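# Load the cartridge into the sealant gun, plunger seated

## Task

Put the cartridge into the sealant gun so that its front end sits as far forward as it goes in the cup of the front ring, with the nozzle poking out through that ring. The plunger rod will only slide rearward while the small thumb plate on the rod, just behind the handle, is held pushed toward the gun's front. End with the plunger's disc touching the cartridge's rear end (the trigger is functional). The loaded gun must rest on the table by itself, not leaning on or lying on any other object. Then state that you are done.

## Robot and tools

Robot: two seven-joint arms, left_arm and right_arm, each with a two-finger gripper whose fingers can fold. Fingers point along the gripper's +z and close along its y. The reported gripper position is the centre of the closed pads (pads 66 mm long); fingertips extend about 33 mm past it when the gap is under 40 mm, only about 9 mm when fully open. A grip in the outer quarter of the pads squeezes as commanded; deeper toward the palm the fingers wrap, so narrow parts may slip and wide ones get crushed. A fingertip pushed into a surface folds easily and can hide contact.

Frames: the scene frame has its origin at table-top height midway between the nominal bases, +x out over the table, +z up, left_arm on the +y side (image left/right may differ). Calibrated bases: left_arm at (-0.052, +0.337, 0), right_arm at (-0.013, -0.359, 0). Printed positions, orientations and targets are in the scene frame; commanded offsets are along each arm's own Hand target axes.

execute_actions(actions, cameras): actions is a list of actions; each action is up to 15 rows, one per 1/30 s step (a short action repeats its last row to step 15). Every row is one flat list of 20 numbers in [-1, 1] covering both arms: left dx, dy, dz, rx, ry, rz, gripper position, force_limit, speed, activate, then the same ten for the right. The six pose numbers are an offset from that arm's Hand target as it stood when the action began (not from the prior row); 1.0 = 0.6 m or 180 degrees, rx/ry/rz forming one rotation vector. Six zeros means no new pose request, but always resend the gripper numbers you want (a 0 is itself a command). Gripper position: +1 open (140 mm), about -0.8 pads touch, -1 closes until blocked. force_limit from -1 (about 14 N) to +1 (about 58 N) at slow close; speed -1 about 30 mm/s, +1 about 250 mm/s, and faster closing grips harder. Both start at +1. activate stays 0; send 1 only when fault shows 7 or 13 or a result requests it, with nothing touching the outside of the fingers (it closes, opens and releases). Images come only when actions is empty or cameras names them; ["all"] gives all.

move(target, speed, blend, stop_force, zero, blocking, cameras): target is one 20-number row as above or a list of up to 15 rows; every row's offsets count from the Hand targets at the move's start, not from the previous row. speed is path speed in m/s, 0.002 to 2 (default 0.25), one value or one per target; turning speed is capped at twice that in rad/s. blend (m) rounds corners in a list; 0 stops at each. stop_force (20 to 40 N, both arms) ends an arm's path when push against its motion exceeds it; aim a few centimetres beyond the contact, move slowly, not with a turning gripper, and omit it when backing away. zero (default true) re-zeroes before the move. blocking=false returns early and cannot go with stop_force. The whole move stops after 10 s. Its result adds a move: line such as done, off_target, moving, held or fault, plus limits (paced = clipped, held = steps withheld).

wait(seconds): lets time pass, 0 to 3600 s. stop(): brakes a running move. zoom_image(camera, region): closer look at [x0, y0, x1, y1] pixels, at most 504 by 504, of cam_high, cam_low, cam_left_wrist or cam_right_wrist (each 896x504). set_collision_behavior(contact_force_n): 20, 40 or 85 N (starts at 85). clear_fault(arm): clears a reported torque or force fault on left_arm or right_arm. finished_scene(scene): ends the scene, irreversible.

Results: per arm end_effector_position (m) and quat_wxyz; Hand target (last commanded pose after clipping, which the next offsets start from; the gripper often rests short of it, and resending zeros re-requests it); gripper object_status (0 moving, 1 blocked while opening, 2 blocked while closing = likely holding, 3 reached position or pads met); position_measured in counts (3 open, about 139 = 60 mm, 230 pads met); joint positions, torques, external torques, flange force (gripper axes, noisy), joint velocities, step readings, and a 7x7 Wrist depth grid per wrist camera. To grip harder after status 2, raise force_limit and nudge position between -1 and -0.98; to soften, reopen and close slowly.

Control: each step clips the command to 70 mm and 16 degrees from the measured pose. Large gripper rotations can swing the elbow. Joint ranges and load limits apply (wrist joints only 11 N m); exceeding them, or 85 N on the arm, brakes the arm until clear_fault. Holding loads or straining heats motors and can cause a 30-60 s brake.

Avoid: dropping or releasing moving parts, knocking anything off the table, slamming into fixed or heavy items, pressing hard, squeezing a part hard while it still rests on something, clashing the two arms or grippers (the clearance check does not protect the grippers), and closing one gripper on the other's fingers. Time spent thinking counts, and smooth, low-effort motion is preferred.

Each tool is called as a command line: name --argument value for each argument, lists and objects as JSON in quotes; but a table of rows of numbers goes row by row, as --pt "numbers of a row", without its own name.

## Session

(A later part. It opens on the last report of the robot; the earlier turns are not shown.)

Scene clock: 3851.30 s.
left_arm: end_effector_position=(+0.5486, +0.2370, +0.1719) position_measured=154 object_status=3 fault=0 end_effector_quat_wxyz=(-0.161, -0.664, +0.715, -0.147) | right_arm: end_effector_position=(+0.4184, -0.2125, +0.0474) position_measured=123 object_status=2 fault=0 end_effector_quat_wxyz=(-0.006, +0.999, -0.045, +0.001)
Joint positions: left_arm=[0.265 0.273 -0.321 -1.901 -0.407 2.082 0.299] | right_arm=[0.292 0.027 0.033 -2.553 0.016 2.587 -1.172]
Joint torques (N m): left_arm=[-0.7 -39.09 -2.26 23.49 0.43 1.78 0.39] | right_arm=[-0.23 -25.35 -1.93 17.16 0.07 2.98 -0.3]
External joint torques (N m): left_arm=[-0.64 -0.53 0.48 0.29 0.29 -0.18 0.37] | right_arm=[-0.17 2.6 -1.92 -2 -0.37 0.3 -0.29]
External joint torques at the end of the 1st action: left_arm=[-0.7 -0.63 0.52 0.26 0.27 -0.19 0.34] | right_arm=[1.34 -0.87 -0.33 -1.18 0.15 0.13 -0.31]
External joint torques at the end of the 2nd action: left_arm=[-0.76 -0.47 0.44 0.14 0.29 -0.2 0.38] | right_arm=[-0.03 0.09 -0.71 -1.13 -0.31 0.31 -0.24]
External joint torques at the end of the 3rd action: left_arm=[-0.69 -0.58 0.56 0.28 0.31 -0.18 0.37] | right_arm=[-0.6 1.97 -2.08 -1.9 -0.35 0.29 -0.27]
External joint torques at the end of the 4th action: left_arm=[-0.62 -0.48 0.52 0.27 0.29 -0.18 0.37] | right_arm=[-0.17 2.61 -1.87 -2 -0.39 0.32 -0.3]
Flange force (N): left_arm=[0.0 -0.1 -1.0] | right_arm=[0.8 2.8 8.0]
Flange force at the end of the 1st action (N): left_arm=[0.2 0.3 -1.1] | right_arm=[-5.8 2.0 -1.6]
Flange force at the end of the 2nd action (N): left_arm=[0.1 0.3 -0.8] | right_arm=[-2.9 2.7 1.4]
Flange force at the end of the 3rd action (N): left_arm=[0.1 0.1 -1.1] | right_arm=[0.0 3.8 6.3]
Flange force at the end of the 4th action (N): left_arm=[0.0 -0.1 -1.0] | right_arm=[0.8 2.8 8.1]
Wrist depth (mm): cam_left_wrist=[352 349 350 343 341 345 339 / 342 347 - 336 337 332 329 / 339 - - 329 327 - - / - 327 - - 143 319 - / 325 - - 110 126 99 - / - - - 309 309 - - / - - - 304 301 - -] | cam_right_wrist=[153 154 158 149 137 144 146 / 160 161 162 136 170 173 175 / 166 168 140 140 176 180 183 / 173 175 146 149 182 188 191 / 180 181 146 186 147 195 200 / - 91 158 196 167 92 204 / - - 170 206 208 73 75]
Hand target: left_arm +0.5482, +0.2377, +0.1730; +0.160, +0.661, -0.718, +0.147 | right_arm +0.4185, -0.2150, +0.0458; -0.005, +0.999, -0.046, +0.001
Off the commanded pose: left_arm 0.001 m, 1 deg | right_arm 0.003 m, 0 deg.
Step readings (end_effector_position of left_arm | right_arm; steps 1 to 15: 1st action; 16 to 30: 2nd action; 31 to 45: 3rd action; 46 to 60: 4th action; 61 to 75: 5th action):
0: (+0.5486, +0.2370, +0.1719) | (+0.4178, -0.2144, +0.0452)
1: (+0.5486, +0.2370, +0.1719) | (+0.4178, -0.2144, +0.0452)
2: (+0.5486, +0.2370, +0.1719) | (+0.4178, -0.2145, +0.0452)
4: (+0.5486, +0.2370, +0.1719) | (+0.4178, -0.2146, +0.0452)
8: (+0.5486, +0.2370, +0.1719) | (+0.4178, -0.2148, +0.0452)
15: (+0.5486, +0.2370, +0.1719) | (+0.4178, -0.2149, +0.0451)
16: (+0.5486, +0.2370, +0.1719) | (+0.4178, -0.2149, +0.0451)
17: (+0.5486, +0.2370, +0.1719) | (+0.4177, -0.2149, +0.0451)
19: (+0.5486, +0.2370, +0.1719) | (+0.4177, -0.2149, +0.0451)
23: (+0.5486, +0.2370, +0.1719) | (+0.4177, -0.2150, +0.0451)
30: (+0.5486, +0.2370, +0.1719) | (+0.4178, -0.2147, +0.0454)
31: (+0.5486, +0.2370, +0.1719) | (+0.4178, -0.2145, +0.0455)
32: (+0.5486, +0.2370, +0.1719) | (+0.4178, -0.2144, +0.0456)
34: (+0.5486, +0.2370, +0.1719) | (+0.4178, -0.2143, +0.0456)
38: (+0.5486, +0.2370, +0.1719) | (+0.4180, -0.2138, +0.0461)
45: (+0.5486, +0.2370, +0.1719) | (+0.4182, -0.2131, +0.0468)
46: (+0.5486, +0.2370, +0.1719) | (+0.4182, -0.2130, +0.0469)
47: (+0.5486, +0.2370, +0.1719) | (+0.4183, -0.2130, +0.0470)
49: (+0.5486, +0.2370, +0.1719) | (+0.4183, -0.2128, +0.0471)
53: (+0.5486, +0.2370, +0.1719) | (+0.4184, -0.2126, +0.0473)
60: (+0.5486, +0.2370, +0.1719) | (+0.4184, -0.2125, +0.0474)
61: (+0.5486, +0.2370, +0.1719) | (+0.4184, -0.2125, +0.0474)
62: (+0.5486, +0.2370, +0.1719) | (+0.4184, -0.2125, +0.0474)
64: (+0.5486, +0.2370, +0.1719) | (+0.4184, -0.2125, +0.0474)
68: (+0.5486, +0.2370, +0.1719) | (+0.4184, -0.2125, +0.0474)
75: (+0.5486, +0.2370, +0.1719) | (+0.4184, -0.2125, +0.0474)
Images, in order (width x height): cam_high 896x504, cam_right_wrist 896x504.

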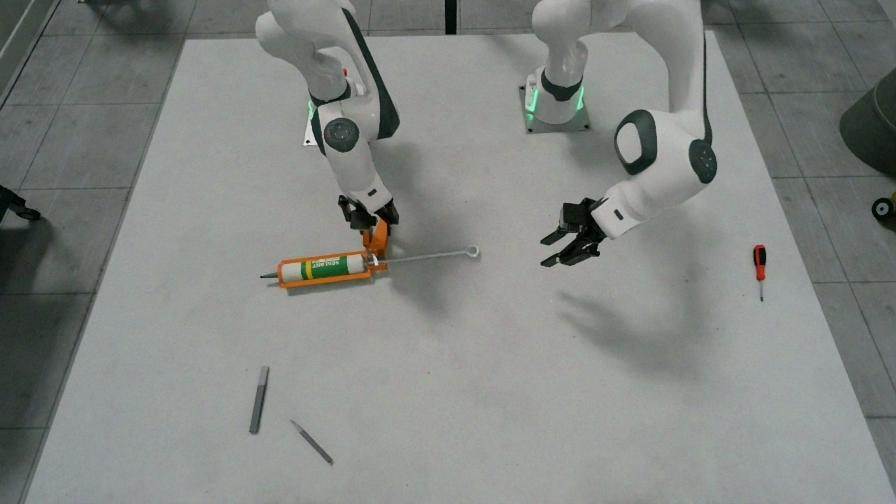

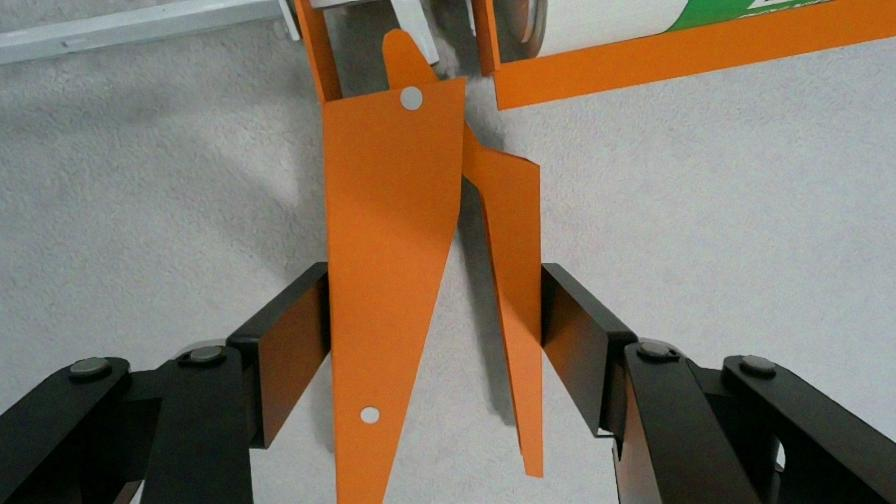

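execute_actions --actions '[[[0,0,0,0,0,0,-0.2,0,-0.8,0, 0,0,0,0,0,0,0.8,-1,-1,0]],[[0,0,0,0,0,0,-0.2,0,-0.8,0, 0,0,0,0,0,0,0.8,-1,-1,0]],[[0,0,0,0,0,0,-0.2,0,-0.8,0, 0,0,0,0,0,0,0.8,-1,-1,0]],[[0,0,0,0,0,0,-0.2,0,-0.8,0, 0,0,0,0,0,0,0.8,-1,-1,0]]]'

move --target '[0,0,0,0,0,0,-0.2,0,-0.8,0, 0,0,-0.21,0,0,0,0.8,-1,-1,0]' --speed 0.1 --cameras '["all"]'

zoom_image --camera "cam_right_wrist" --region '[320, 0, 640, 180]'

zoom_image --camera "cam_low" --region '[205, 300, 445, 420]'

Scene clock: 3876.47 s.
left_arm: end_effector_position=(+0.5486, +0.2370, +0.1719) position_measured=154 object_status=3 fault=0 end_effector_quat_wxyz=(-0.161, -0.664, +0.715, -0.147) | right_arm: end_effector_position=(+0.4187, -0.2144, +0.0467) position_measured=28 object_status=0 fault=0 end_effector_quat_wxyz=(-0.005, +0.999, -0.047, +0.001)
Joint positions: left_arm=[0.265 0.273 -0.321 -1.901 -0.407 2.082 0.299] | right_arm=[0.291 0.029 0.03 -2.553 0.016 2.588 -1.172]
Joint torques (N m): left_arm=[-0.68 -39.11 -2.25 23.45 0.47 1.75 0.39] | right_arm=[1.24 -27.12 -0.55 17.99 0.54 2.73 -0.28]
External joint torques (N m): left_arm=[-0.72 -0.44 0.41 0.18 0.32 -0.22 0.38] | right_arm=[1.24 0.75 -0.59 -1.08 0.11 0.07 -0.28]
External joint torques at the end of the 1st action: left_arm=[-0.76 -0.53 0.53 0.22 0.31 -0.22 0.37] | right_arm=[1.17 0.91 -0.37 -1.19 0.13 0.05 -0.3]
External joint torques at the end of the 2nd action: left_arm=[-0.51 -0.64 0.67 0.33 0.31 -0.19 0.34] | right_arm=[1.15 0.88 -0.74 -1.19 0.11 0.04 -0.31]
External joint torques at the end of the 3rd action: left_arm=[-0.72 -0.51 0.45 0.19 0.3 -0.19 0.33] | right_arm=[1.24 0.9 -0.64 -1.17 0.09 0.05 -0.25]
Flange force (N): left_arm=[0.1 0.0 -0.9] | right_arm=[-1.7 0.6 2.4]
Flange force at the end of the 1st action (N): left_arm=[0.1 0.1 -1.0] | right_arm=[-1.7 0.5 2.8]
Flange force at the end of the 2nd action (N): left_arm=[-0.1 0.1 -1.4] | right_arm=[-1.6 0.9 2.7]
Flange force at the end of the 3rd action (N): left_arm=[0.2 0.2 -0.9] | right_arm=[-1.6 0.5 2.7]
Wrist depth (mm): cam_left_wrist=[361 - 347 357 340 339 340 / - 348 - - 336 334 328 / 334 335 - 329 327 325 322 / 333 325 324 322 146 317 316 / 315 323 110 315 147 98 310 / 319 - - 313 - - - / - - - - - - -] | cam_right_wrist=[152 139 152 143 136 144 145 / - 161 140 134 169 172 175 / 164 167 138 140 148 179 182 / 173 174 144 179 180 186 188 / 177 132 153 186 187 138 200 / - 133 160 194 198 120 204 / - 196 195 204 209 212 -]
Hand target: left_arm +0.5482, +0.2377, +0.1730; +0.160, +0.661, -0.718, +0.147 | right_arm +0.4185, -0.2150, +0.0458; -0.005, +0.999, -0.046, +0.001
Off the commanded pose: left_arm 0.001 m, 1 deg | right_arm 0.001 m, 0 deg.
Step readings (end_effector_position of left_arm | right_arm; steps 1 to 15: 1st action; 16 to 30: 2nd action; 31 to 45: 3rd action; 46 to 60: 4th action):
0: (+0.5486, +0.2370, +0.1719) | (+0.4184, -0.2125, +0.0474)
1: (+0.5486, +0.2370, +0.1719) | (+0.4184, -0.2125, +0.0474)
2: (+0.5486, +0.2370, +0.1719) | (+0.4184, -0.2126, +0.0474)
4: (+0.5486, +0.2370, +0.1719) | (+0.4186, -0.2134, +0.0471)
8: (+0.5486, +0.2370, +0.1719) | (+0.4186, -0.2141, +0.0468)
15: (+0.5486, +0.2370, +0.1719) | (+0.4187, -0.2143, +0.0467)
16: (+0.5486, +0.2370, +0.1719) | (+0.4187, -0.2143, +0.0467)
17: (+0.5486, +0.2370, +0.1719) | (+0.4187, -0.2144, +0.0467)
19: (+0.5486, +0.2370, +0.1719) | (+0.4187, -0.2144, +0.0467)
23: (+0.5486, +0.2370, +0.1719) | (+0.4187, -0.2144, +0.0467)
30: (+0.5486, +0.2370, +0.1719) | (+0.4187, -0.2144, +0.0467)
31: (+0.5486, +0.2370, +0.1719) | (+0.4187, -0.2144, +0.0467)
32: (+0.5486, +0.2370, +0.1719) | (+0.4187, -0.2144, +0.0467)
34: (+0.5486, +0.2370, +0.1719) | (+0.4187, -0.2144, +0.0467)
38: (+0.5486, +0.2370, +0.1719) | (+0.4187, -0.2144, +0.0467)
45: (+0.5486, +0.2370, +0.1719) | (+0.4187, -0.2144, +0.0467)
46: (+0.5486, +0.2370, +0.1719) | (+0.4187, -0.2144, +0.0467)
47: (+0.5486, +0.2370, +0.1719) | (+0.4187, -0.2144, +0.0467)
49: (+0.5486, +0.2370, +0.1719) | (+0.4187, -0.2144, +0.0467)
53: (+0.5486, +0.2370, +0.1719) | (+0.4187, -0.2144, +0.0467)
60: (+0.5486, +0.2370, +0.1719) | (+0.4187, -0.2144, +0.0467)

Scene clock: 3878.50 s.
left_arm: end_effector_position=(+0.5486, +0.2370, +0.1719) position_measured=154 object_status=3 fault=0 end_effector_quat_wxyz=(-0.161, -0.664, +0.715, -0.147) | right_arm: end_effector_position=(+0.4189, -0.2166, +0.1710) position_measured=28 object_status=3 fault=0 end_effector_quat_wxyz=(-0.005, +0.999, -0.047, +0.002)
Joint positions: left_arm=[0.265 0.273 -0.321 -1.901 -0.407 2.082 0.299] | right_arm=[0.291 -0.223 0.024 -2.454 0.016 2.237 -1.174]
Joint velocities: left_arm=[within noise] | right_arm=[-0.001 0 0.002 0 0 -0.004 -0.001]
Joint torques (N m): left_arm=[-0.75 -39.13 -2.2 23.52 0.45 1.76 0.33] | right_arm=[1.18 -23.81 -1.14 22.52 0.91 2.12 -0.24]
External joint torques (N m): left_arm=[-0.83 -0.69 0.41 0.4 0.31 -0.19 0.32] | right_arm=[1.09 -0.59 -0.87 -0.78 0.24 -0.55 -0.24]
Flange force (N): left_arm=[0.4 -0.2 -1.2] | right_arm=[-3.7 2.1 -1.4]
Wrist depth (mm): cam_left_wrist=[- - 340 - 337 - 331 / - 343 339 333 334 - 321 / - 344 332 330 327 317 316 / - 324 327 - 152 316 315 / 324 321 - 314 176 98 - / 317 - - - - - - / - - - - 302 - -] | cam_right_wrist=[264 267 269 239 236 245 265 / 272 275 280 261 268 296 301 / 284 - 291 262 304 307 314 / 295 299 303 310 313 315 329 / - 126 315 323 - 138 348 / - 133 331 336 343 113 - / 93 336 345 357 359 362 -]
Hand target: left_arm +0.5482, +0.2377, +0.1730; +0.160, +0.661, -0.718, +0.147 | right_arm +0.4183, -0.2163, +0.1717; -0.005, +0.999, -0.046, +0.001
Off the commanded pose: left_arm 0.001 m, 1 deg | right_arm 0.001 m, 0 deg.
move: done

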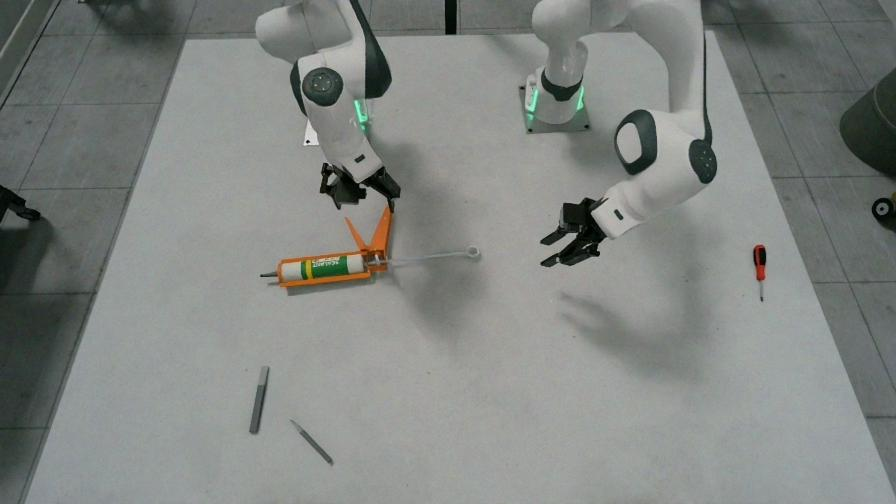

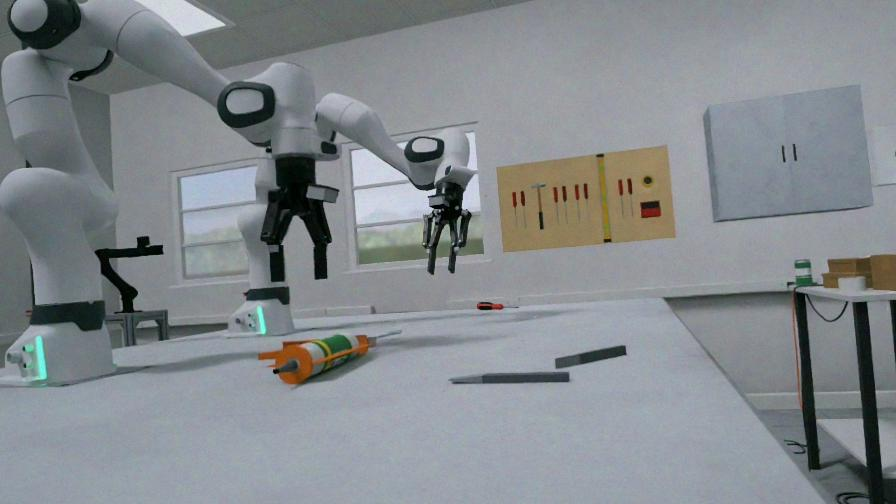

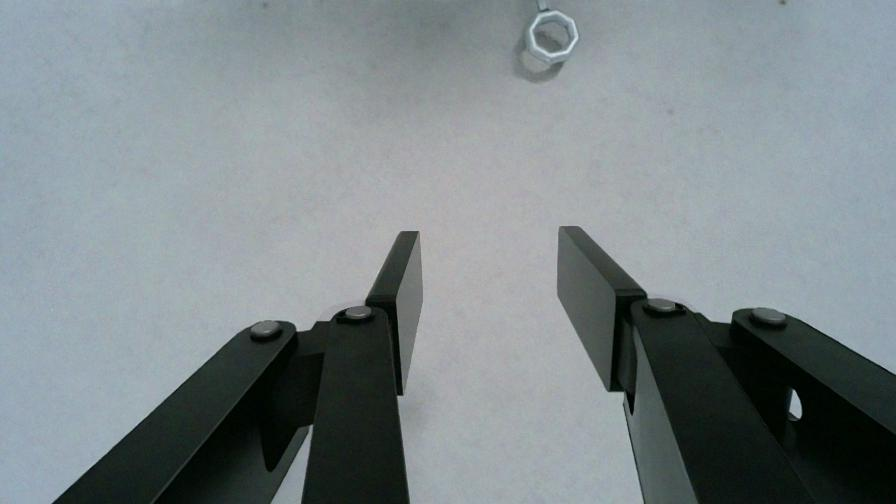

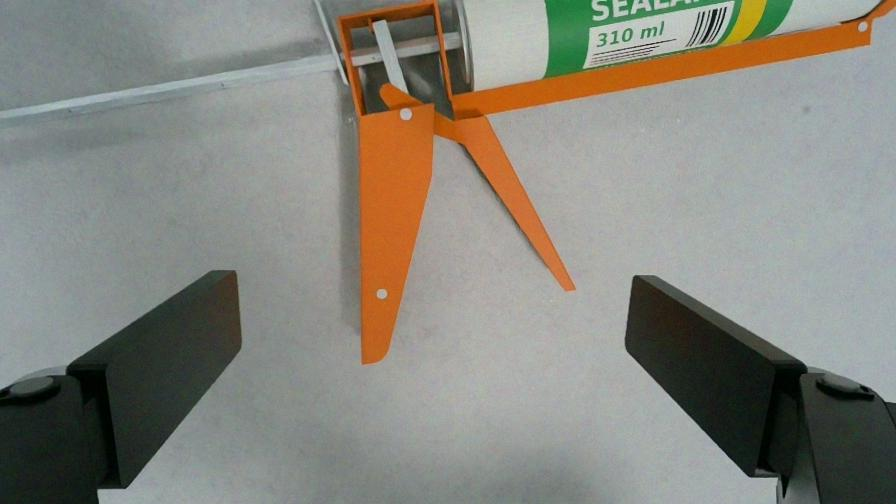

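Scaled by 1.575 from the camera's image (finer frame: 1280x720).

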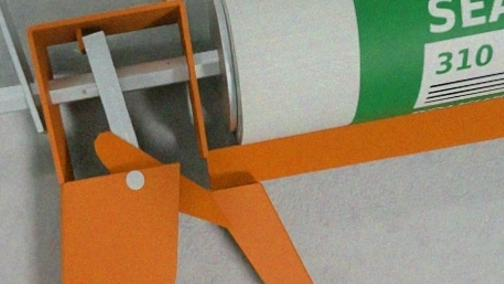

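Scaled by 2.100 from the camera's image (finer frame: 1280x720).

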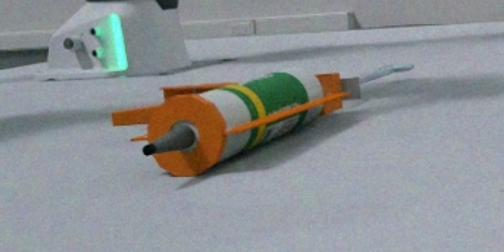

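move --target '[0,0,0,0,0,0,-0.2,0,-0.8,0, 0.13,0,0,0,0,0,0.8,-1,-1,0]' --speed 0.15 --cameras '["cam_right_wrist"]'

zoom_image --camera "cam_right_wrist" --region '[400, 80, 560, 260]'

zoom_image --camera "cam_right_wrist" --region '[740, 20, 896, 160]'

Scene clock: 3893.97 s.
left_arm: end_effector_position=(+0.5486, +0.2370, +0.1719) position_measured=154 object_status=3 fault=0 end_effector_quat_wxyz=(-0.161, -0.664, +0.715, -0.147) | right_arm: end_effector_position=(+0.4963, -0.2221, +0.1725) position_measured=28 object_status=3 fault=0 end_effector_quat_wxyz=(-0.007, +0.999, -0.049, +0.002)
Joint positions: left_arm=[0.265 0.273 -0.321 -1.901 -0.407 2.082 0.299] | right_arm=[0.271 -0.015 -0.012 -2.216 0.014 2.21 -1.226]
Joint velocities: left_arm=[within noise] | right_arm=[0 0 -0.001 0 0 -0.001 -0.005]
Joint torques (N m): left_arm=[-0.74 -39.17 -2.14 23.42 0.44 1.77 0.39] | right_arm=[1.17 -30.21 -0.82 22.99 0.47 2.25 -0.2]
External joint torques (N m): left_arm=[-0.69 -0.61 0.61 0.2 0.3 -0.19 0.37] | right_arm=[1.29 0.94 -0.7 -0.7 -0.21 -0.44 -0.2]
Flange force (N): left_arm=[0.1 0.5 -1.1] | right_arm=[0.4 -0.3 1.0]
Wrist depth (mm): cam_left_wrist=[354 351 347 343 342 - 334 / - 343 338 339 335 335 - / 347 335 - 332 - - 325 / 333 328 - - 173 318 316 / 311 - - 139 147 99 - / - - - 311 - - - / - - - 305 301 - -] | cam_right_wrist=[- 268 274 276 282 - 288 / 278 - 284 286 266 260 253 / 285 290 287 269 253 258 311 / 294 301 304 278 287 326 328 / - 133 317 317 324 138 341 / - 321 330 298 344 113 - / 93 342 - - 367 - -]
Hand target: left_arm +0.5482, +0.2377, +0.1730; +0.160, +0.661, -0.718, +0.147 | right_arm +0.4960, -0.2234, +0.1718; -0.005, +0.999, -0.046, +0.001
Off the commanded pose: left_arm 0.001 m, 1 deg | right_arm 0.002 m, 0 deg.
move: done

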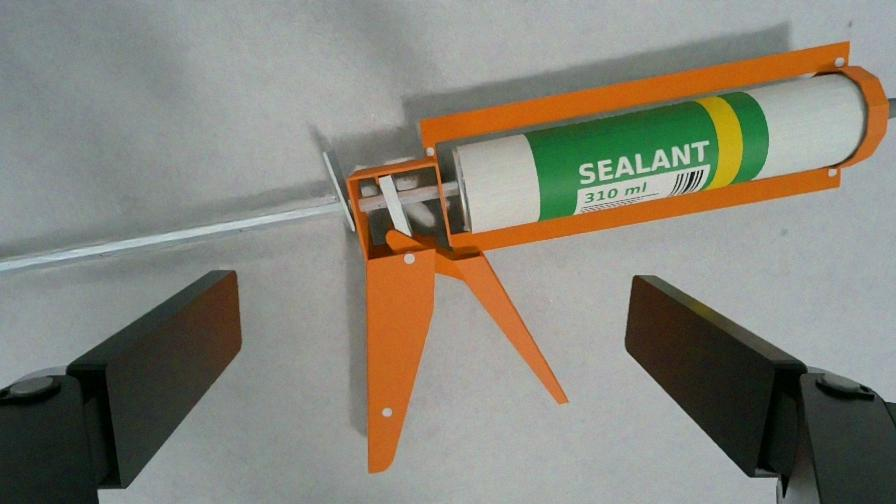

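Scaled by 2.800 from the camera's image (finer frame: 1280x720).

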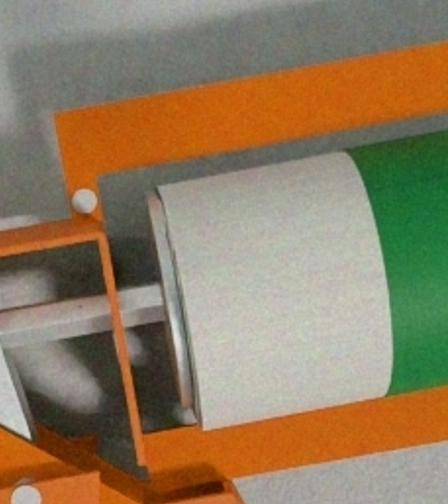

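Scaled by 3.231 from the camera's image (finer frame: 1280x720).

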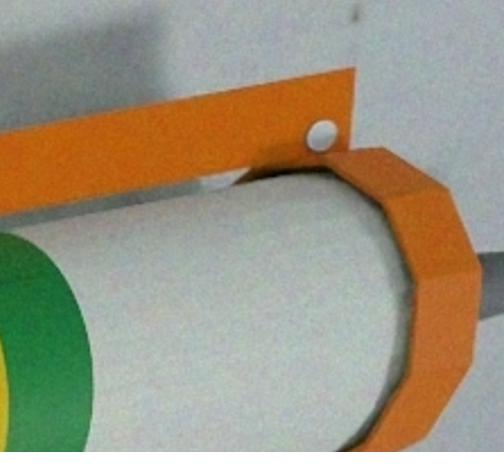

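move --pt "0 0 0 0 0 0 -0.2 0 -0.8 0 -0.1053 0.0052 0 0 0 -0.08 0.8 -1 -1 0" --pt "0 0 0 0 0 0 -0.2 0 -0.8 0 -0.1053 0.0052 0.19 0 0 -0.08 0.8 -1 -1 0" --speed 0.12 --blend '[0.01, 0]' --cameras '["cam_right_wrist"]'

Scene clock: 3945.47 s.
left_arm: end_effector_position=(+0.5486, +0.2370, +0.1719) position_measured=154 object_status=3 fault=0 end_effector_quat_wxyz=(-0.161, -0.664, +0.715, -0.147) | right_arm: end_effector_position=(+0.4324, -0.2207, +0.0581) position_measured=28 object_status=3 fault=0 end_effector_quat_wxyz=(-0.004, +0.997, +0.078, +0.000)
Joint positions: left_arm=[0.265 0.273 -0.321 -1.901 -0.407 2.082 0.299] | right_arm=[0.306 0.03 -0.006 -2.51 0.014 2.543 -1.442]
Joint torques (N m): left_arm=[-0.75 -39.07 -2.26 23.49 0.45 1.76 0.36] | right_arm=[1.14 -27.81 0.03 18.69 1 2.73 -0.43]
External joint torques (N m): left_arm=[-0.66 -0.58 0.51 0.32 0.31 -0.19 0.34] | right_arm=[1.14 0.77 0.01 -1 0.52 0.08 -0.43]
Flange force (N): left_arm=[0.1 -0.1 -1.2] | right_arm=[-1.5 -0.1 2.5]
Wrist depth (mm): cam_left_wrist=[- 353 350 348 343 342 - / - 340 - - 329 - 330 / - 330 334 329 332 320 325 / 333 324 327 145 143 - 316 / 333 319 - 315 147 95 317 / 318 - - 310 300 - - / - - - - 302 - -] | cam_right_wrist=[- 166 145 151 131 129 131 / 171 172 174 163 145 137 138 / 177 179 179 150 163 166 168 / 183 185 158 158 191 198 201 / 189 132 163 199 201 138 210 / - 199 171 208 211 120 216 / 93 211 180 218 223 225 -]
Hand target: left_arm +0.5482, +0.2377, +0.1730; +0.160, +0.661, -0.718, +0.147 | right_arm +0.4330, -0.2196, +0.0577; -0.005, +0.997, +0.080, +0.001
Off the commanded pose: left_arm 0.001 m, 1 deg | right_arm 0.001 m, 0 deg.
move: done

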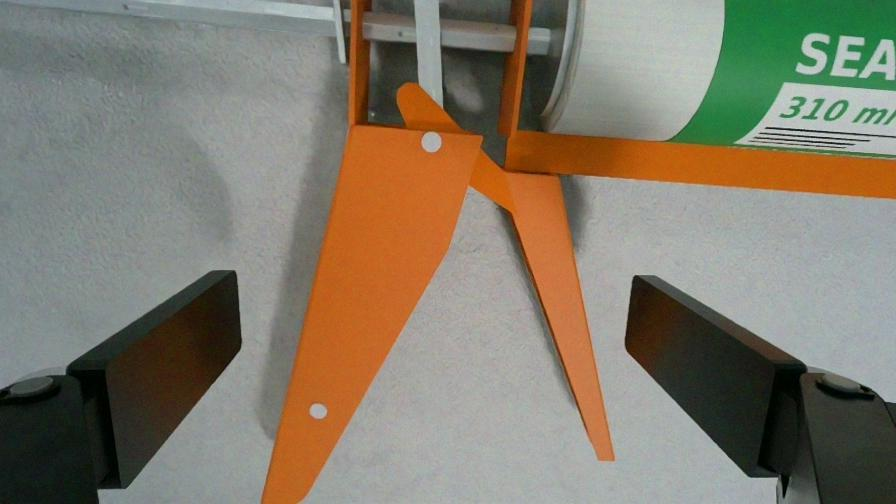

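move --target '[0,0,0,0,0,0,-0.2,0,-0.8,0, 0,0.0058,0.02,0,0,0,0.8,-1,-1,0]' --speed 0.08

execute_actions --actions '[[[0,0,0,0,0,0,-0.2,0,-0.8,0, 0,0,0,0,0,0,-1,-1,-1,0]],[[0,0,0,0,0,0,-0.2,0,-0.8,0, 0,0,0,0,0,0,-1,-1,-1,0]],[[0,0,0,0,0,0,-0.2,0,-0.8,0, 0,0,0,0,0,0,-1,-1,-1,0]],[[0,0,0,0,0,0,-0.2,0,-0.8,0, 0,0,0,0,0,0,-1,-1,-1,0]],[[0,0,0,0,0,0,-0.2,0,-0.8,0, 0,0,0,0,0,0,-1,-1,-1,0]]]' --cameras '["cam_right_wrist", "cam_high"]'

zoom_image --camera "cam_right_wrist" --region '[320, 0, 640, 180]'

zoom_image --camera "cam_high" --region '[255, 190, 425, 290]'

Scene clock: 3974.07 s.
left_arm: end_effector_position=(+0.5486, +0.2370, +0.1719) position_measured=154 object_status=3 fault=0 end_effector_quat_wxyz=(-0.161, -0.664, +0.715, -0.147) | right_arm: end_effector_position=(+0.4331, -0.2222, +0.0464) position_measured=28 object_status=3 fault=0 end_effector_quat_wxyz=(-0.004, +0.997, +0.080, +0.001)
Joint positions: left_arm=[0.265 0.273 -0.321 -1.901 -0.407 2.082 0.299] | right_arm=[0.304 0.058 -0.008 -2.514 0.015 2.576 -1.45]
Joint velocities: left_arm=[within noise] | right_arm=[-0.001 0 0.001 -0.002 0 0.004 -0.001]
Joint torques (N m): left_arm=[-0.72 -39.12 -2.2 23.52 0.46 1.76 0.36] | right_arm=[0.66 -28.42 -0.79 18.2 1.01 2.7 -0.2]
External joint torques (N m): left_arm=[-0.83 -0.54 0.4 0.29 0.31 -0.21 0.35] | right_arm=[0.68 0.74 -0.81 -1.09 0.55 0.03 -0.2]
Flange force (N): left_arm=[0.3 -0.2 -1.0] | right_arm=[-1.8 0.8 2.3]
Wrist depth (mm): cam_left_wrist=[349 - 346 344 337 339 335 / 344 352 340 338 335 332 - / - - - - 327 321 315 / - - - 326 152 315 317 / - 322 - 139 126 98 310 / - - - 306 - - - / - - - 305 - - -] | cam_right_wrist=[155 155 146 138 121 118 119 / 159 161 162 164 131 126 127 / 165 167 140 138 151 154 156 / 172 173 144 178 154 186 188 / 177 132 150 187 162 138 197 / - 133 156 196 198 120 202 / 93 197 167 205 205 211 -]
Hand target: left_arm +0.5482, +0.2377, +0.1730; +0.160, +0.661, -0.718, +0.147 | right_arm +0.4336, -0.2229, +0.0457; -0.005, +0.997, +0.080, +0.001
Off the commanded pose: left_arm 0.001 m, 1 deg | right_arm 0.001 m, 0 deg.
move: done

Scene clock: 3976.77 s.
left_arm: end_effector_position=(+0.5486, +0.2370, +0.1719) position_measured=154 object_status=3 fault=0 end_effector_quat_wxyz=(-0.161, -0.664, +0.715, -0.147) | right_arm: end_effector_position=(+0.4331, -0.2216, +0.0466) position_measured=92 object_status=2 fault=0 end_effector_quat_wxyz=(-0.005, +0.997, +0.080, +0.001)
Joint positions: left_arm=[0.265 0.273 -0.321 -1.901 -0.407 2.082 0.299] | right_arm=[0.304 0.058 -0.007 -2.514 0.017 2.576 -1.451]
Joint torques (N m): left_arm=[-0.76 -39.23 -2.14 23.5 0.45 1.77 0.39] | right_arm=[0.56 -27.43 -1.1 17.87 0.45 3.06 -0.29]
External joint torques (N m): left_arm=[-0.58 -0.52 0.72 0.22 0.32 -0.2 0.37] | right_arm=[0.57 1.64 -1.13 -1.34 -0.01 0.41 -0.29]
External joint torques at the end of the 1st action: left_arm=[-0.73 -0.61 0.4 0.32 0.28 -0.2 0.36] | right_arm=[0.74 0.73 -0.86 -1.06 0.53 0.16 -0.34]
External joint torques at the end of the 2nd action: left_arm=[-0.64 -0.48 0.58 0.28 0.3 -0.2 0.36] | right_arm=[1.26 0.69 0.41 -0.92 0.52 0.15 -0.3]
External joint torques at the end of the 3rd action: left_arm=[-0.68 -0.59 0.53 0.3 0.31 -0.19 0.35] | right_arm=[0.56 1.72 -1.14 -1.45 0 0.38 -0.3]
External joint torques at the end of the 4th action: left_arm=[-0.75 -0.51 0.45 0.24 0.3 -0.21 0.35] | right_arm=[0.53 1.72 -1.23 -1.41 0.02 0.37 -0.32]
Flange force (N): left_arm=[-0.2 0.2 -1.1] | right_arm=[-0.7 1.2 5.5]
Flange force at the end of the 1st action (N): left_arm=[0.2 0.0 -1.1] | right_arm=[-1.7 1.1 2.6]
Flange force at the end of the 2nd action (N): left_arm=[-0.1 -0.3 -1.1] | right_arm=[-1.6 -0.9 2.4]
Flange force at the end of the 3rd action (N): left_arm=[0.1 0.0 -1.1] | right_arm=[-0.8 1.3 5.6]
Flange force at the end of the 4th action (N): left_arm=[0.2 0.0 -1.0] | right_arm=[-0.7 1.4 5.6]
Wrist depth (mm): cam_left_wrist=[340 349 345 345 344 - - / 346 342 340 347 - 330 - / 337 335 330 334 326 323 - / - 328 330 162 151 - 313 / 323 - - 112 127 95 313 / - - - 309 309 - - / - - - 305 302 - -] | cam_right_wrist=[155 155 141 138 122 118 119 / 159 162 163 164 132 127 128 / 168 168 139 139 154 154 155 / 172 174 144 146 180 185 190 / 179 178 149 186 157 192 197 / - 89 156 196 169 97 92 / - 198 165 204 205 - 77]
Hand target: left_arm +0.5482, +0.2377, +0.1730; +0.160, +0.661, -0.718, +0.147 | right_arm +0.4336, -0.2229, +0.0457; -0.005, +0.997, +0.080, +0.001
Off the commanded pose: left_arm 0.001 m, 1 deg | right_arm 0.002 m, 0 deg.
Step readings (end_effector_position of left_arm | right_arm; steps 1 to 15: 1st action; 16 to 30: 2nd action; 31 to 45: 3rd action; 46 to 60: 4th action; 61 to 75: 5th action):
0: (+0.5486, +0.2370, +0.1719) | (+0.4331, -0.2222, +0.0464)
1: (+0.5486, +0.2370, +0.1719) | (+0.4331, -0.2222, +0.0464)
2: (+0.5486, +0.2370, +0.1719) | (+0.4331, -0.2222, +0.0464)
4: (+0.5486, +0.2370, +0.1719) | (+0.4332, -0.2222, +0.0464)
8: (+0.5486, +0.2370, +0.1719) | (+0.4332, -0.2222, +0.0465)
15: (+0.5486, +0.2370, +0.1719) | (+0.4333, -0.2222, +0.0465)
16: (+0.5486, +0.2370, +0.1719) | (+0.4333, -0.2222, +0.0465)
17: (+0.5486, +0.2370, +0.1719) | (+0.4333, -0.2222, +0.0465)
19: (+0.5486, +0.2370, +0.1719) | (+0.4333, -0.2222, +0.0465)
23: (+0.5486, +0.2370, +0.1719) | (+0.4333, -0.2222, +0.0465)
30: (+0.5486, +0.2370, +0.1719) | (+0.4335, -0.2228, +0.0465)
31: (+0.5486, +0.2370, +0.1719) | (+0.4335, -0.2229, +0.0465)
32: (+0.5486, +0.2370, +0.1719) | (+0.4335, -0.2227, +0.0465)
34: (+0.5486, +0.2370, +0.1719) | (+0.4334, -0.2225, +0.0465)
38: (+0.5486, +0.2370, +0.1719) | (+0.4333, -0.2221, +0.0465)
45: (+0.5486, +0.2370, +0.1719) | (+0.4331, -0.2216, +0.0466)
46: (+0.5486, +0.2370, +0.1719) | (+0.4331, -0.2216, +0.0466)
47: (+0.5486, +0.2370, +0.1719) | (+0.4331, -0.2216, +0.0466)
49: (+0.5486, +0.2370, +0.1719) | (+0.4331, -0.2216, +0.0466)
53: (+0.5486, +0.2370, +0.1719) | (+0.4331, -0.2216, +0.0466)
60: (+0.5486, +0.2370, +0.1719) | (+0.4331, -0.2216, +0.0466)
61: (+0.5486, +0.2370, +0.1719) | (+0.4331, -0.2216, +0.0466)
62: (+0.5486, +0.2370, +0.1719) | (+0.4331, -0.2216, +0.0466)
64: (+0.5486, +0.2370, +0.1719) | (+0.4331, -0.2216, +0.0466)
68: (+0.5486, +0.2370, +0.1719) | (+0.4331, -0.2216, +0.0466)
75: (+0.5486, +0.2370, +0.1719) | (+0.4331, -0.2216, +0.0466)
Images, in order (width x height): cam_high 896x504, cam_right_wrist 896x504.

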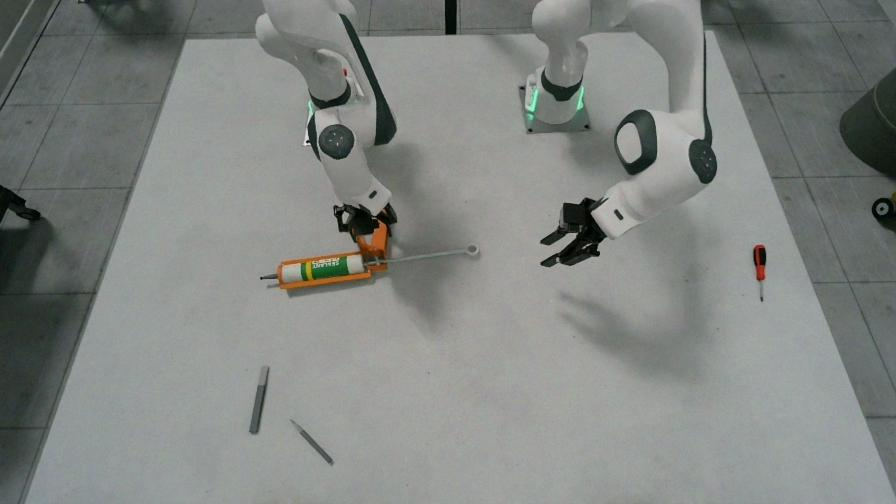

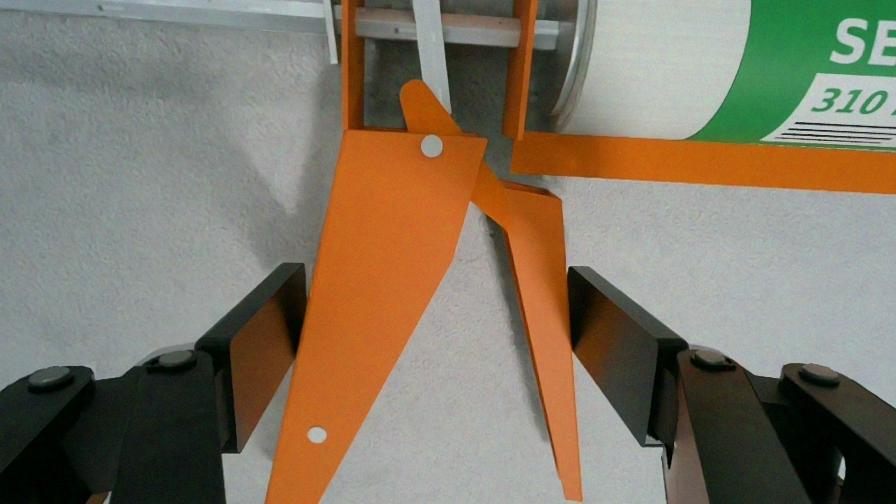

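Scaled by 1.575 from the camera's image (finer frame: 1280x720).

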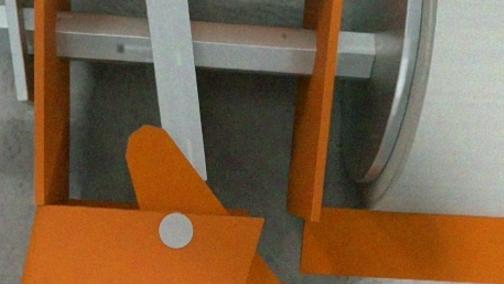

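Scaled by 2.965 from the camera's image (finer frame: 1280x720).

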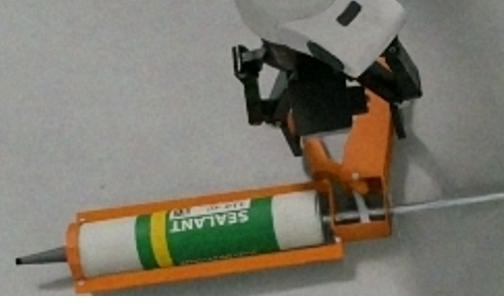

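execute_actions --actions '[[[0,0,0,0,0,0,-0.2,0,-0.8,0, 0,0,0,0,0,0,0.8,-1,-1,0]],[[0,0,0,0,0,0,-0.2,0,-0.8,0, 0,0,0,0,0,0,0.8,-1,-1,0]],[[0,0,0,0,0,0,-0.2,0,-0.8,0, 0,0,0,0,0,0,0.8,-1,-1,0]]]' --cameras '["cam_right_wrist"]'

zoom_image --camera "cam_right_wrist" --region '[320, 0, 640, 180]'

Scene clock: 3992.10 s.
left_arm: end_effector_position=(+0.5486, +0.2370, +0.1719) position_measured=154 object_status=3 fault=0 end_effector_quat_wxyz=(-0.161, -0.664, +0.715, -0.147) | right_arm: end_effector_position=(+0.4336, -0.2222, +0.0466) position_measured=28 object_status=3 fault=0 end_effector_quat_wxyz=(-0.005, +0.997, +0.079, +0.001)
Joint positions: left_arm=[0.265 0.273 -0.321 -1.901 -0.407 2.082 0.299] | right_arm=[0.304 0.058 -0.008 -2.514 0.017 2.577 -1.451]
Joint torques (N m): left_arm=[-0.73 -39.15 -2.22 23.53 0.47 1.77 0.39] | right_arm=[1.07 -28.31 -0.73 18.19 0.51 2.73 -0.27]
External joint torques (N m): left_arm=[-0.68 -0.38 0.52 0.2 0.33 -0.2 0.38] | right_arm=[1.14 0.79 -0.7 -1.08 0.05 0.07 -0.27]
External joint torques at the end of the 1st action: left_arm=[-0.81 -0.61 0.5 0.32 0.31 -0.2 0.38] | right_arm=[0.98 1.01 -0.63 -1.38 0.08 0.04 -0.3]
External joint torques at the end of the 2nd action: left_arm=[-0.8 -0.39 0.48 0.12 0.29 -0.2 0.36] | right_arm=[1.03 0.93 -0.69 -1.16 0.06 0.01 -0.26]
Flange force (N): left_arm=[-0.1 -0.2 -0.9] | right_arm=[-1.7 0.2 2.4]
Flange force at the end of the 1st action (N): left_arm=[0.2 -0.1 -1.1] | right_arm=[-2.1 0.5 3.0]
Flange force at the end of the 2nd action (N): left_arm=[0.1 0.1 -0.7] | right_arm=[-1.6 0.3 2.6]
Wrist depth (mm): cam_left_wrist=[353 - 344 347 338 336 334 / - 343 341 325 343 - 329 / 344 336 336 330 322 323 - / 336 - - 320 173 318 315 / 325 322 - 314 175 98 308 / 319 - - 310 308 - - / - - - 303 - - -] | cam_right_wrist=[155 155 145 138 121 118 119 / 160 162 163 160 132 127 128 / 166 168 167 139 151 155 155 / 172 174 144 146 154 186 188 / 178 132 151 188 162 138 198 / - 133 157 196 197 113 - / 93 197 167 204 207 212 -]
Hand target: left_arm +0.5482, +0.2377, +0.1730; +0.160, +0.661, -0.718, +0.147 | right_arm +0.4336, -0.2229, +0.0457; -0.005, +0.997, +0.080, +0.001
Off the commanded pose: left_arm 0.001 m, 1 deg | right_arm 0.001 m, 0 deg.
Step readings (end_effector_position of left_arm | right_arm; steps 1 to 15: 1st action; 16 to 30: 2nd action; 31 to 45: 3rd action):
0: (+0.5486, +0.2370, +0.1719) | (+0.4331, -0.2216, +0.0466)
1: (+0.5486, +0.2370, +0.1719) | (+0.4331, -0.2216, +0.0466)
2: (+0.5486, +0.2370, +0.1719) | (+0.4332, -0.2217, +0.0466)
4: (+0.5486, +0.2370, +0.1719) | (+0.4334, -0.2220, +0.0466)
8: (+0.5486, +0.2370, +0.1719) | (+0.4335, -0.2221, +0.0466)
15: (+0.5486, +0.2370, +0.1719) | (+0.4336, -0.2222, +0.0466)
16: (+0.5486, +0.2370, +0.1719) | (+0.4336, -0.2222, +0.0466)
17: (+0.5486, +0.2370, +0.1719) | (+0.4336, -0.2222, +0.0466)
19: (+0.5486, +0.2370, +0.1719) | (+0.4336, -0.2222, +0.0466)
23: (+0.5486, +0.2370, +0.1719) | (+0.4336, -0.2222, +0.0466)
30: (+0.5486, +0.2370, +0.1719) | (+0.4336, -0.2222, +0.0466)
31: (+0.5486, +0.2370, +0.1719) | (+0.4336, -0.2222, +0.0466)
32: (+0.5486, +0.2370, +0.1719) | (+0.4336, -0.2222, +0.0466)
34: (+0.5486, +0.2370, +0.1719) | (+0.4336, -0.2222, +0.0466)
38: (+0.5486, +0.2370, +0.1719) | (+0.4336, -0.2222, +0.0466)
45: (+0.5486, +0.2370, +0.1719) | (+0.4336, -0.2222, +0.0466)

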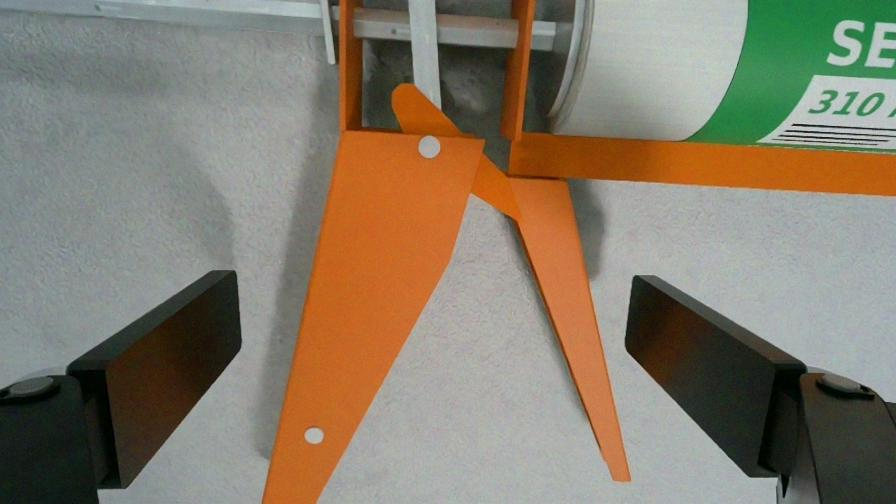

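Scaled by 1.575 from the camera's image (finer frame: 1280x720).

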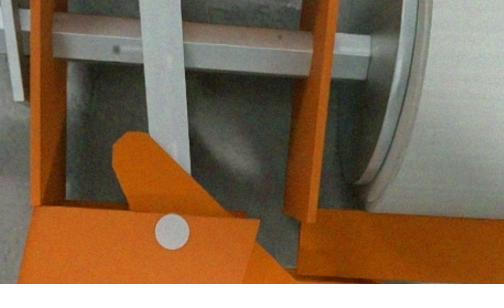

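move --pt "0 0 0 0 0 0 -0.2 0 -0.8 0 0 0 -0.17 0 0 0 0.8 -1 -1 0" --pt "0 0 0 0 0 0 -0.2 0 -0.8 0 0.08 0.25 -0.17 0 0 0 0.8 -1 -1 0" --speed 0.15 --blend '[0.02,0]' --cameras '["cam_right_wrist", "cam_low", "cam_high"]'

zoom_image --camera "cam_right_wrist" --region '[360, 60, 620, 260]'

zoom_image --camera "cam_low" --region '[235, 325, 345, 395]'

Scene clock: 4006.47 s.
left_arm: end_effector_position=(+0.5486, +0.2370, +0.1719) position_measured=154 object_status=3 fault=0 end_effector_quat_wxyz=(-0.161, -0.664, +0.715, -0.147) | right_arm: end_effector_position=(+0.5052, -0.3642, +0.1470) position_measured=28 object_status=3 fault=0 end_effector_quat_wxyz=(-0.004, +0.997, +0.079, +0.003)
Joint positions: left_arm=[0.265 0.273 -0.321 -1.901 -0.407 2.082 0.299] | right_arm=[0.181 -0.003 -0.193 -2.273 0.01 2.275 -1.75]
Joint velocities: left_arm=[within noise] | right_arm=[0.001 0.001 0 -0.001 -0.001 0 -0.004]
Joint torques (N m): left_arm=[-0.75 -39.14 -2.24 23.47 0.45 1.75 0.38] | right_arm=[1.08 -29.64 -0.9 22.33 1.23 2.25 -0.28]
External joint torques (N m): left_arm=[-0.59 -0.53 0.6 0.28 0.31 -0.19 0.36] | right_arm=[1.02 0.67 -0.98 -0.64 0.54 -0.41 -0.28]
Flange force (N): left_arm=[-0.1 -0.1 -1.1] | right_arm=[0.4 0.6 0.9]
Wrist depth (mm): cam_left_wrist=[- 347 350 350 340 335 - / - 353 340 - 336 334 - / - - 335 - - 331 322 / - 325 324 - 152 323 316 / 323 319 111 312 126 98 309 / 319 - - 313 307 - - / - - - 298 - - -] | cam_right_wrist=[244 247 250 254 256 261 264 / 237 233 235 239 262 270 274 / 237 220 220 223 227 284 284 / 241 247 258 259 256 293 297 / 249 133 289 296 296 138 308 / - 122 302 308 313 113 317 / 93 308 318 - 329 332 -]
Hand target: left_arm +0.5482, +0.2377, +0.1730; +0.160, +0.661, -0.718, +0.147 | right_arm +0.5046, -0.3644, +0.1463; -0.005, +0.997, +0.080, +0.001
Off the commanded pose: left_arm 0.001 m, 1 deg | right_arm 0.001 m, 0 deg.
move: done
Images, in order (width x height): cam_high 896x504, cam_low 896x504, cam_right_wrist 896x504.

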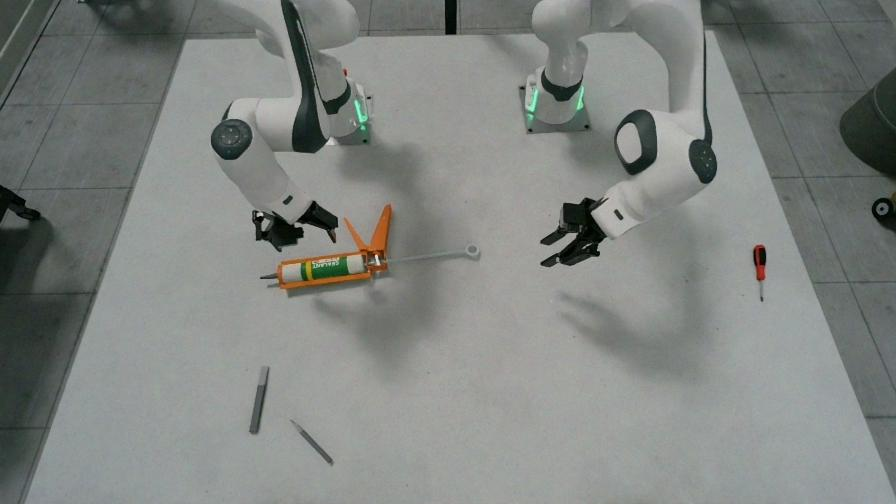

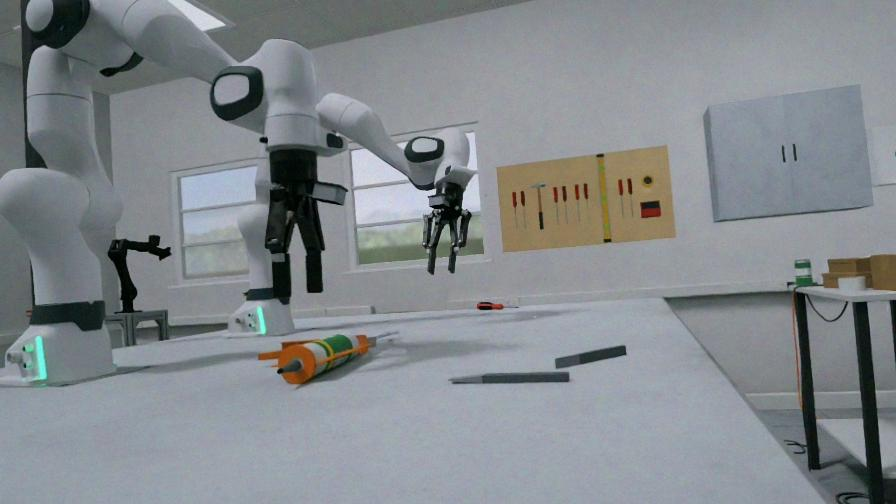

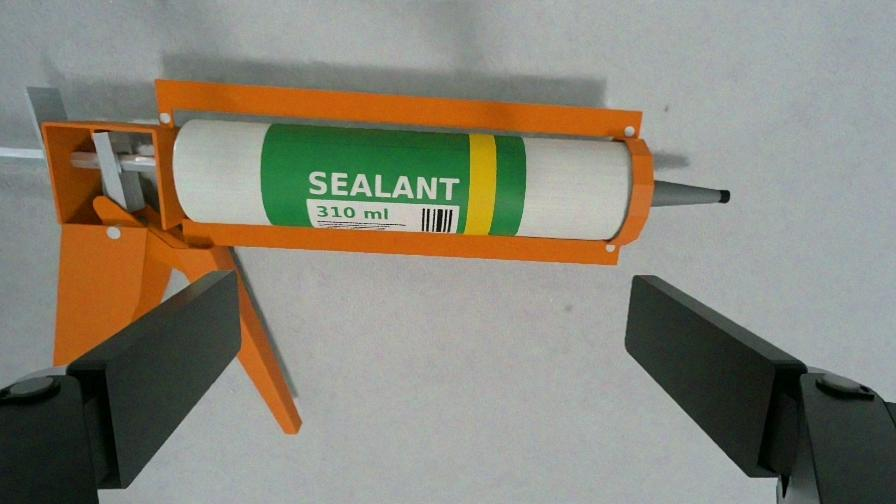

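Scaled by 1.938 from the camera's image (finer frame: 1280x720).

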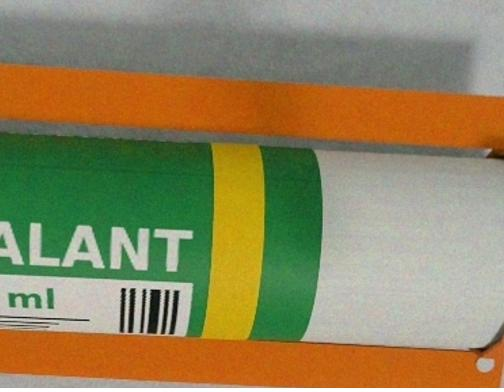

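Scaled by 4.582 from the camera's image (finer frame: 1280x720).

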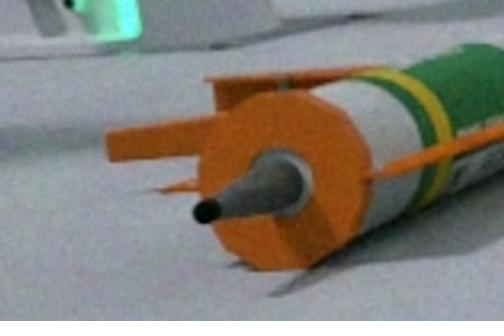

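zoom_image --camera "cam_right_wrist" --region '[580, 110, 700, 280]'

zoom_image --camera "cam_right_wrist" --region '[20, 70, 220, 250]'

Scaled by 2.965 from the camera's image (finer frame: 1280x720).

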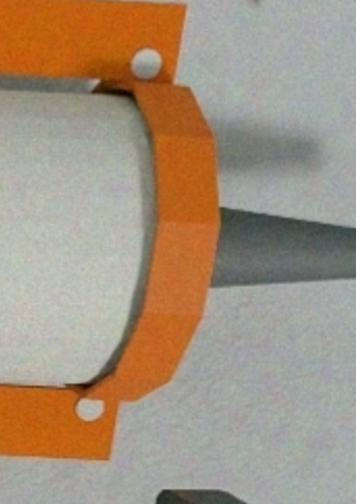

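Scaled by 2.520 from the camera's image (finer frame: 1280x720).

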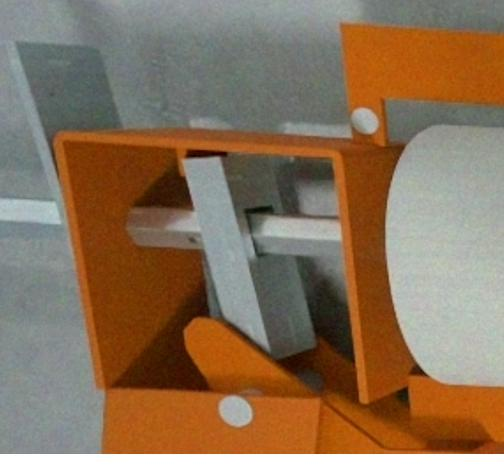

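finished_scene --scene 1

The scene is finished: the task was done.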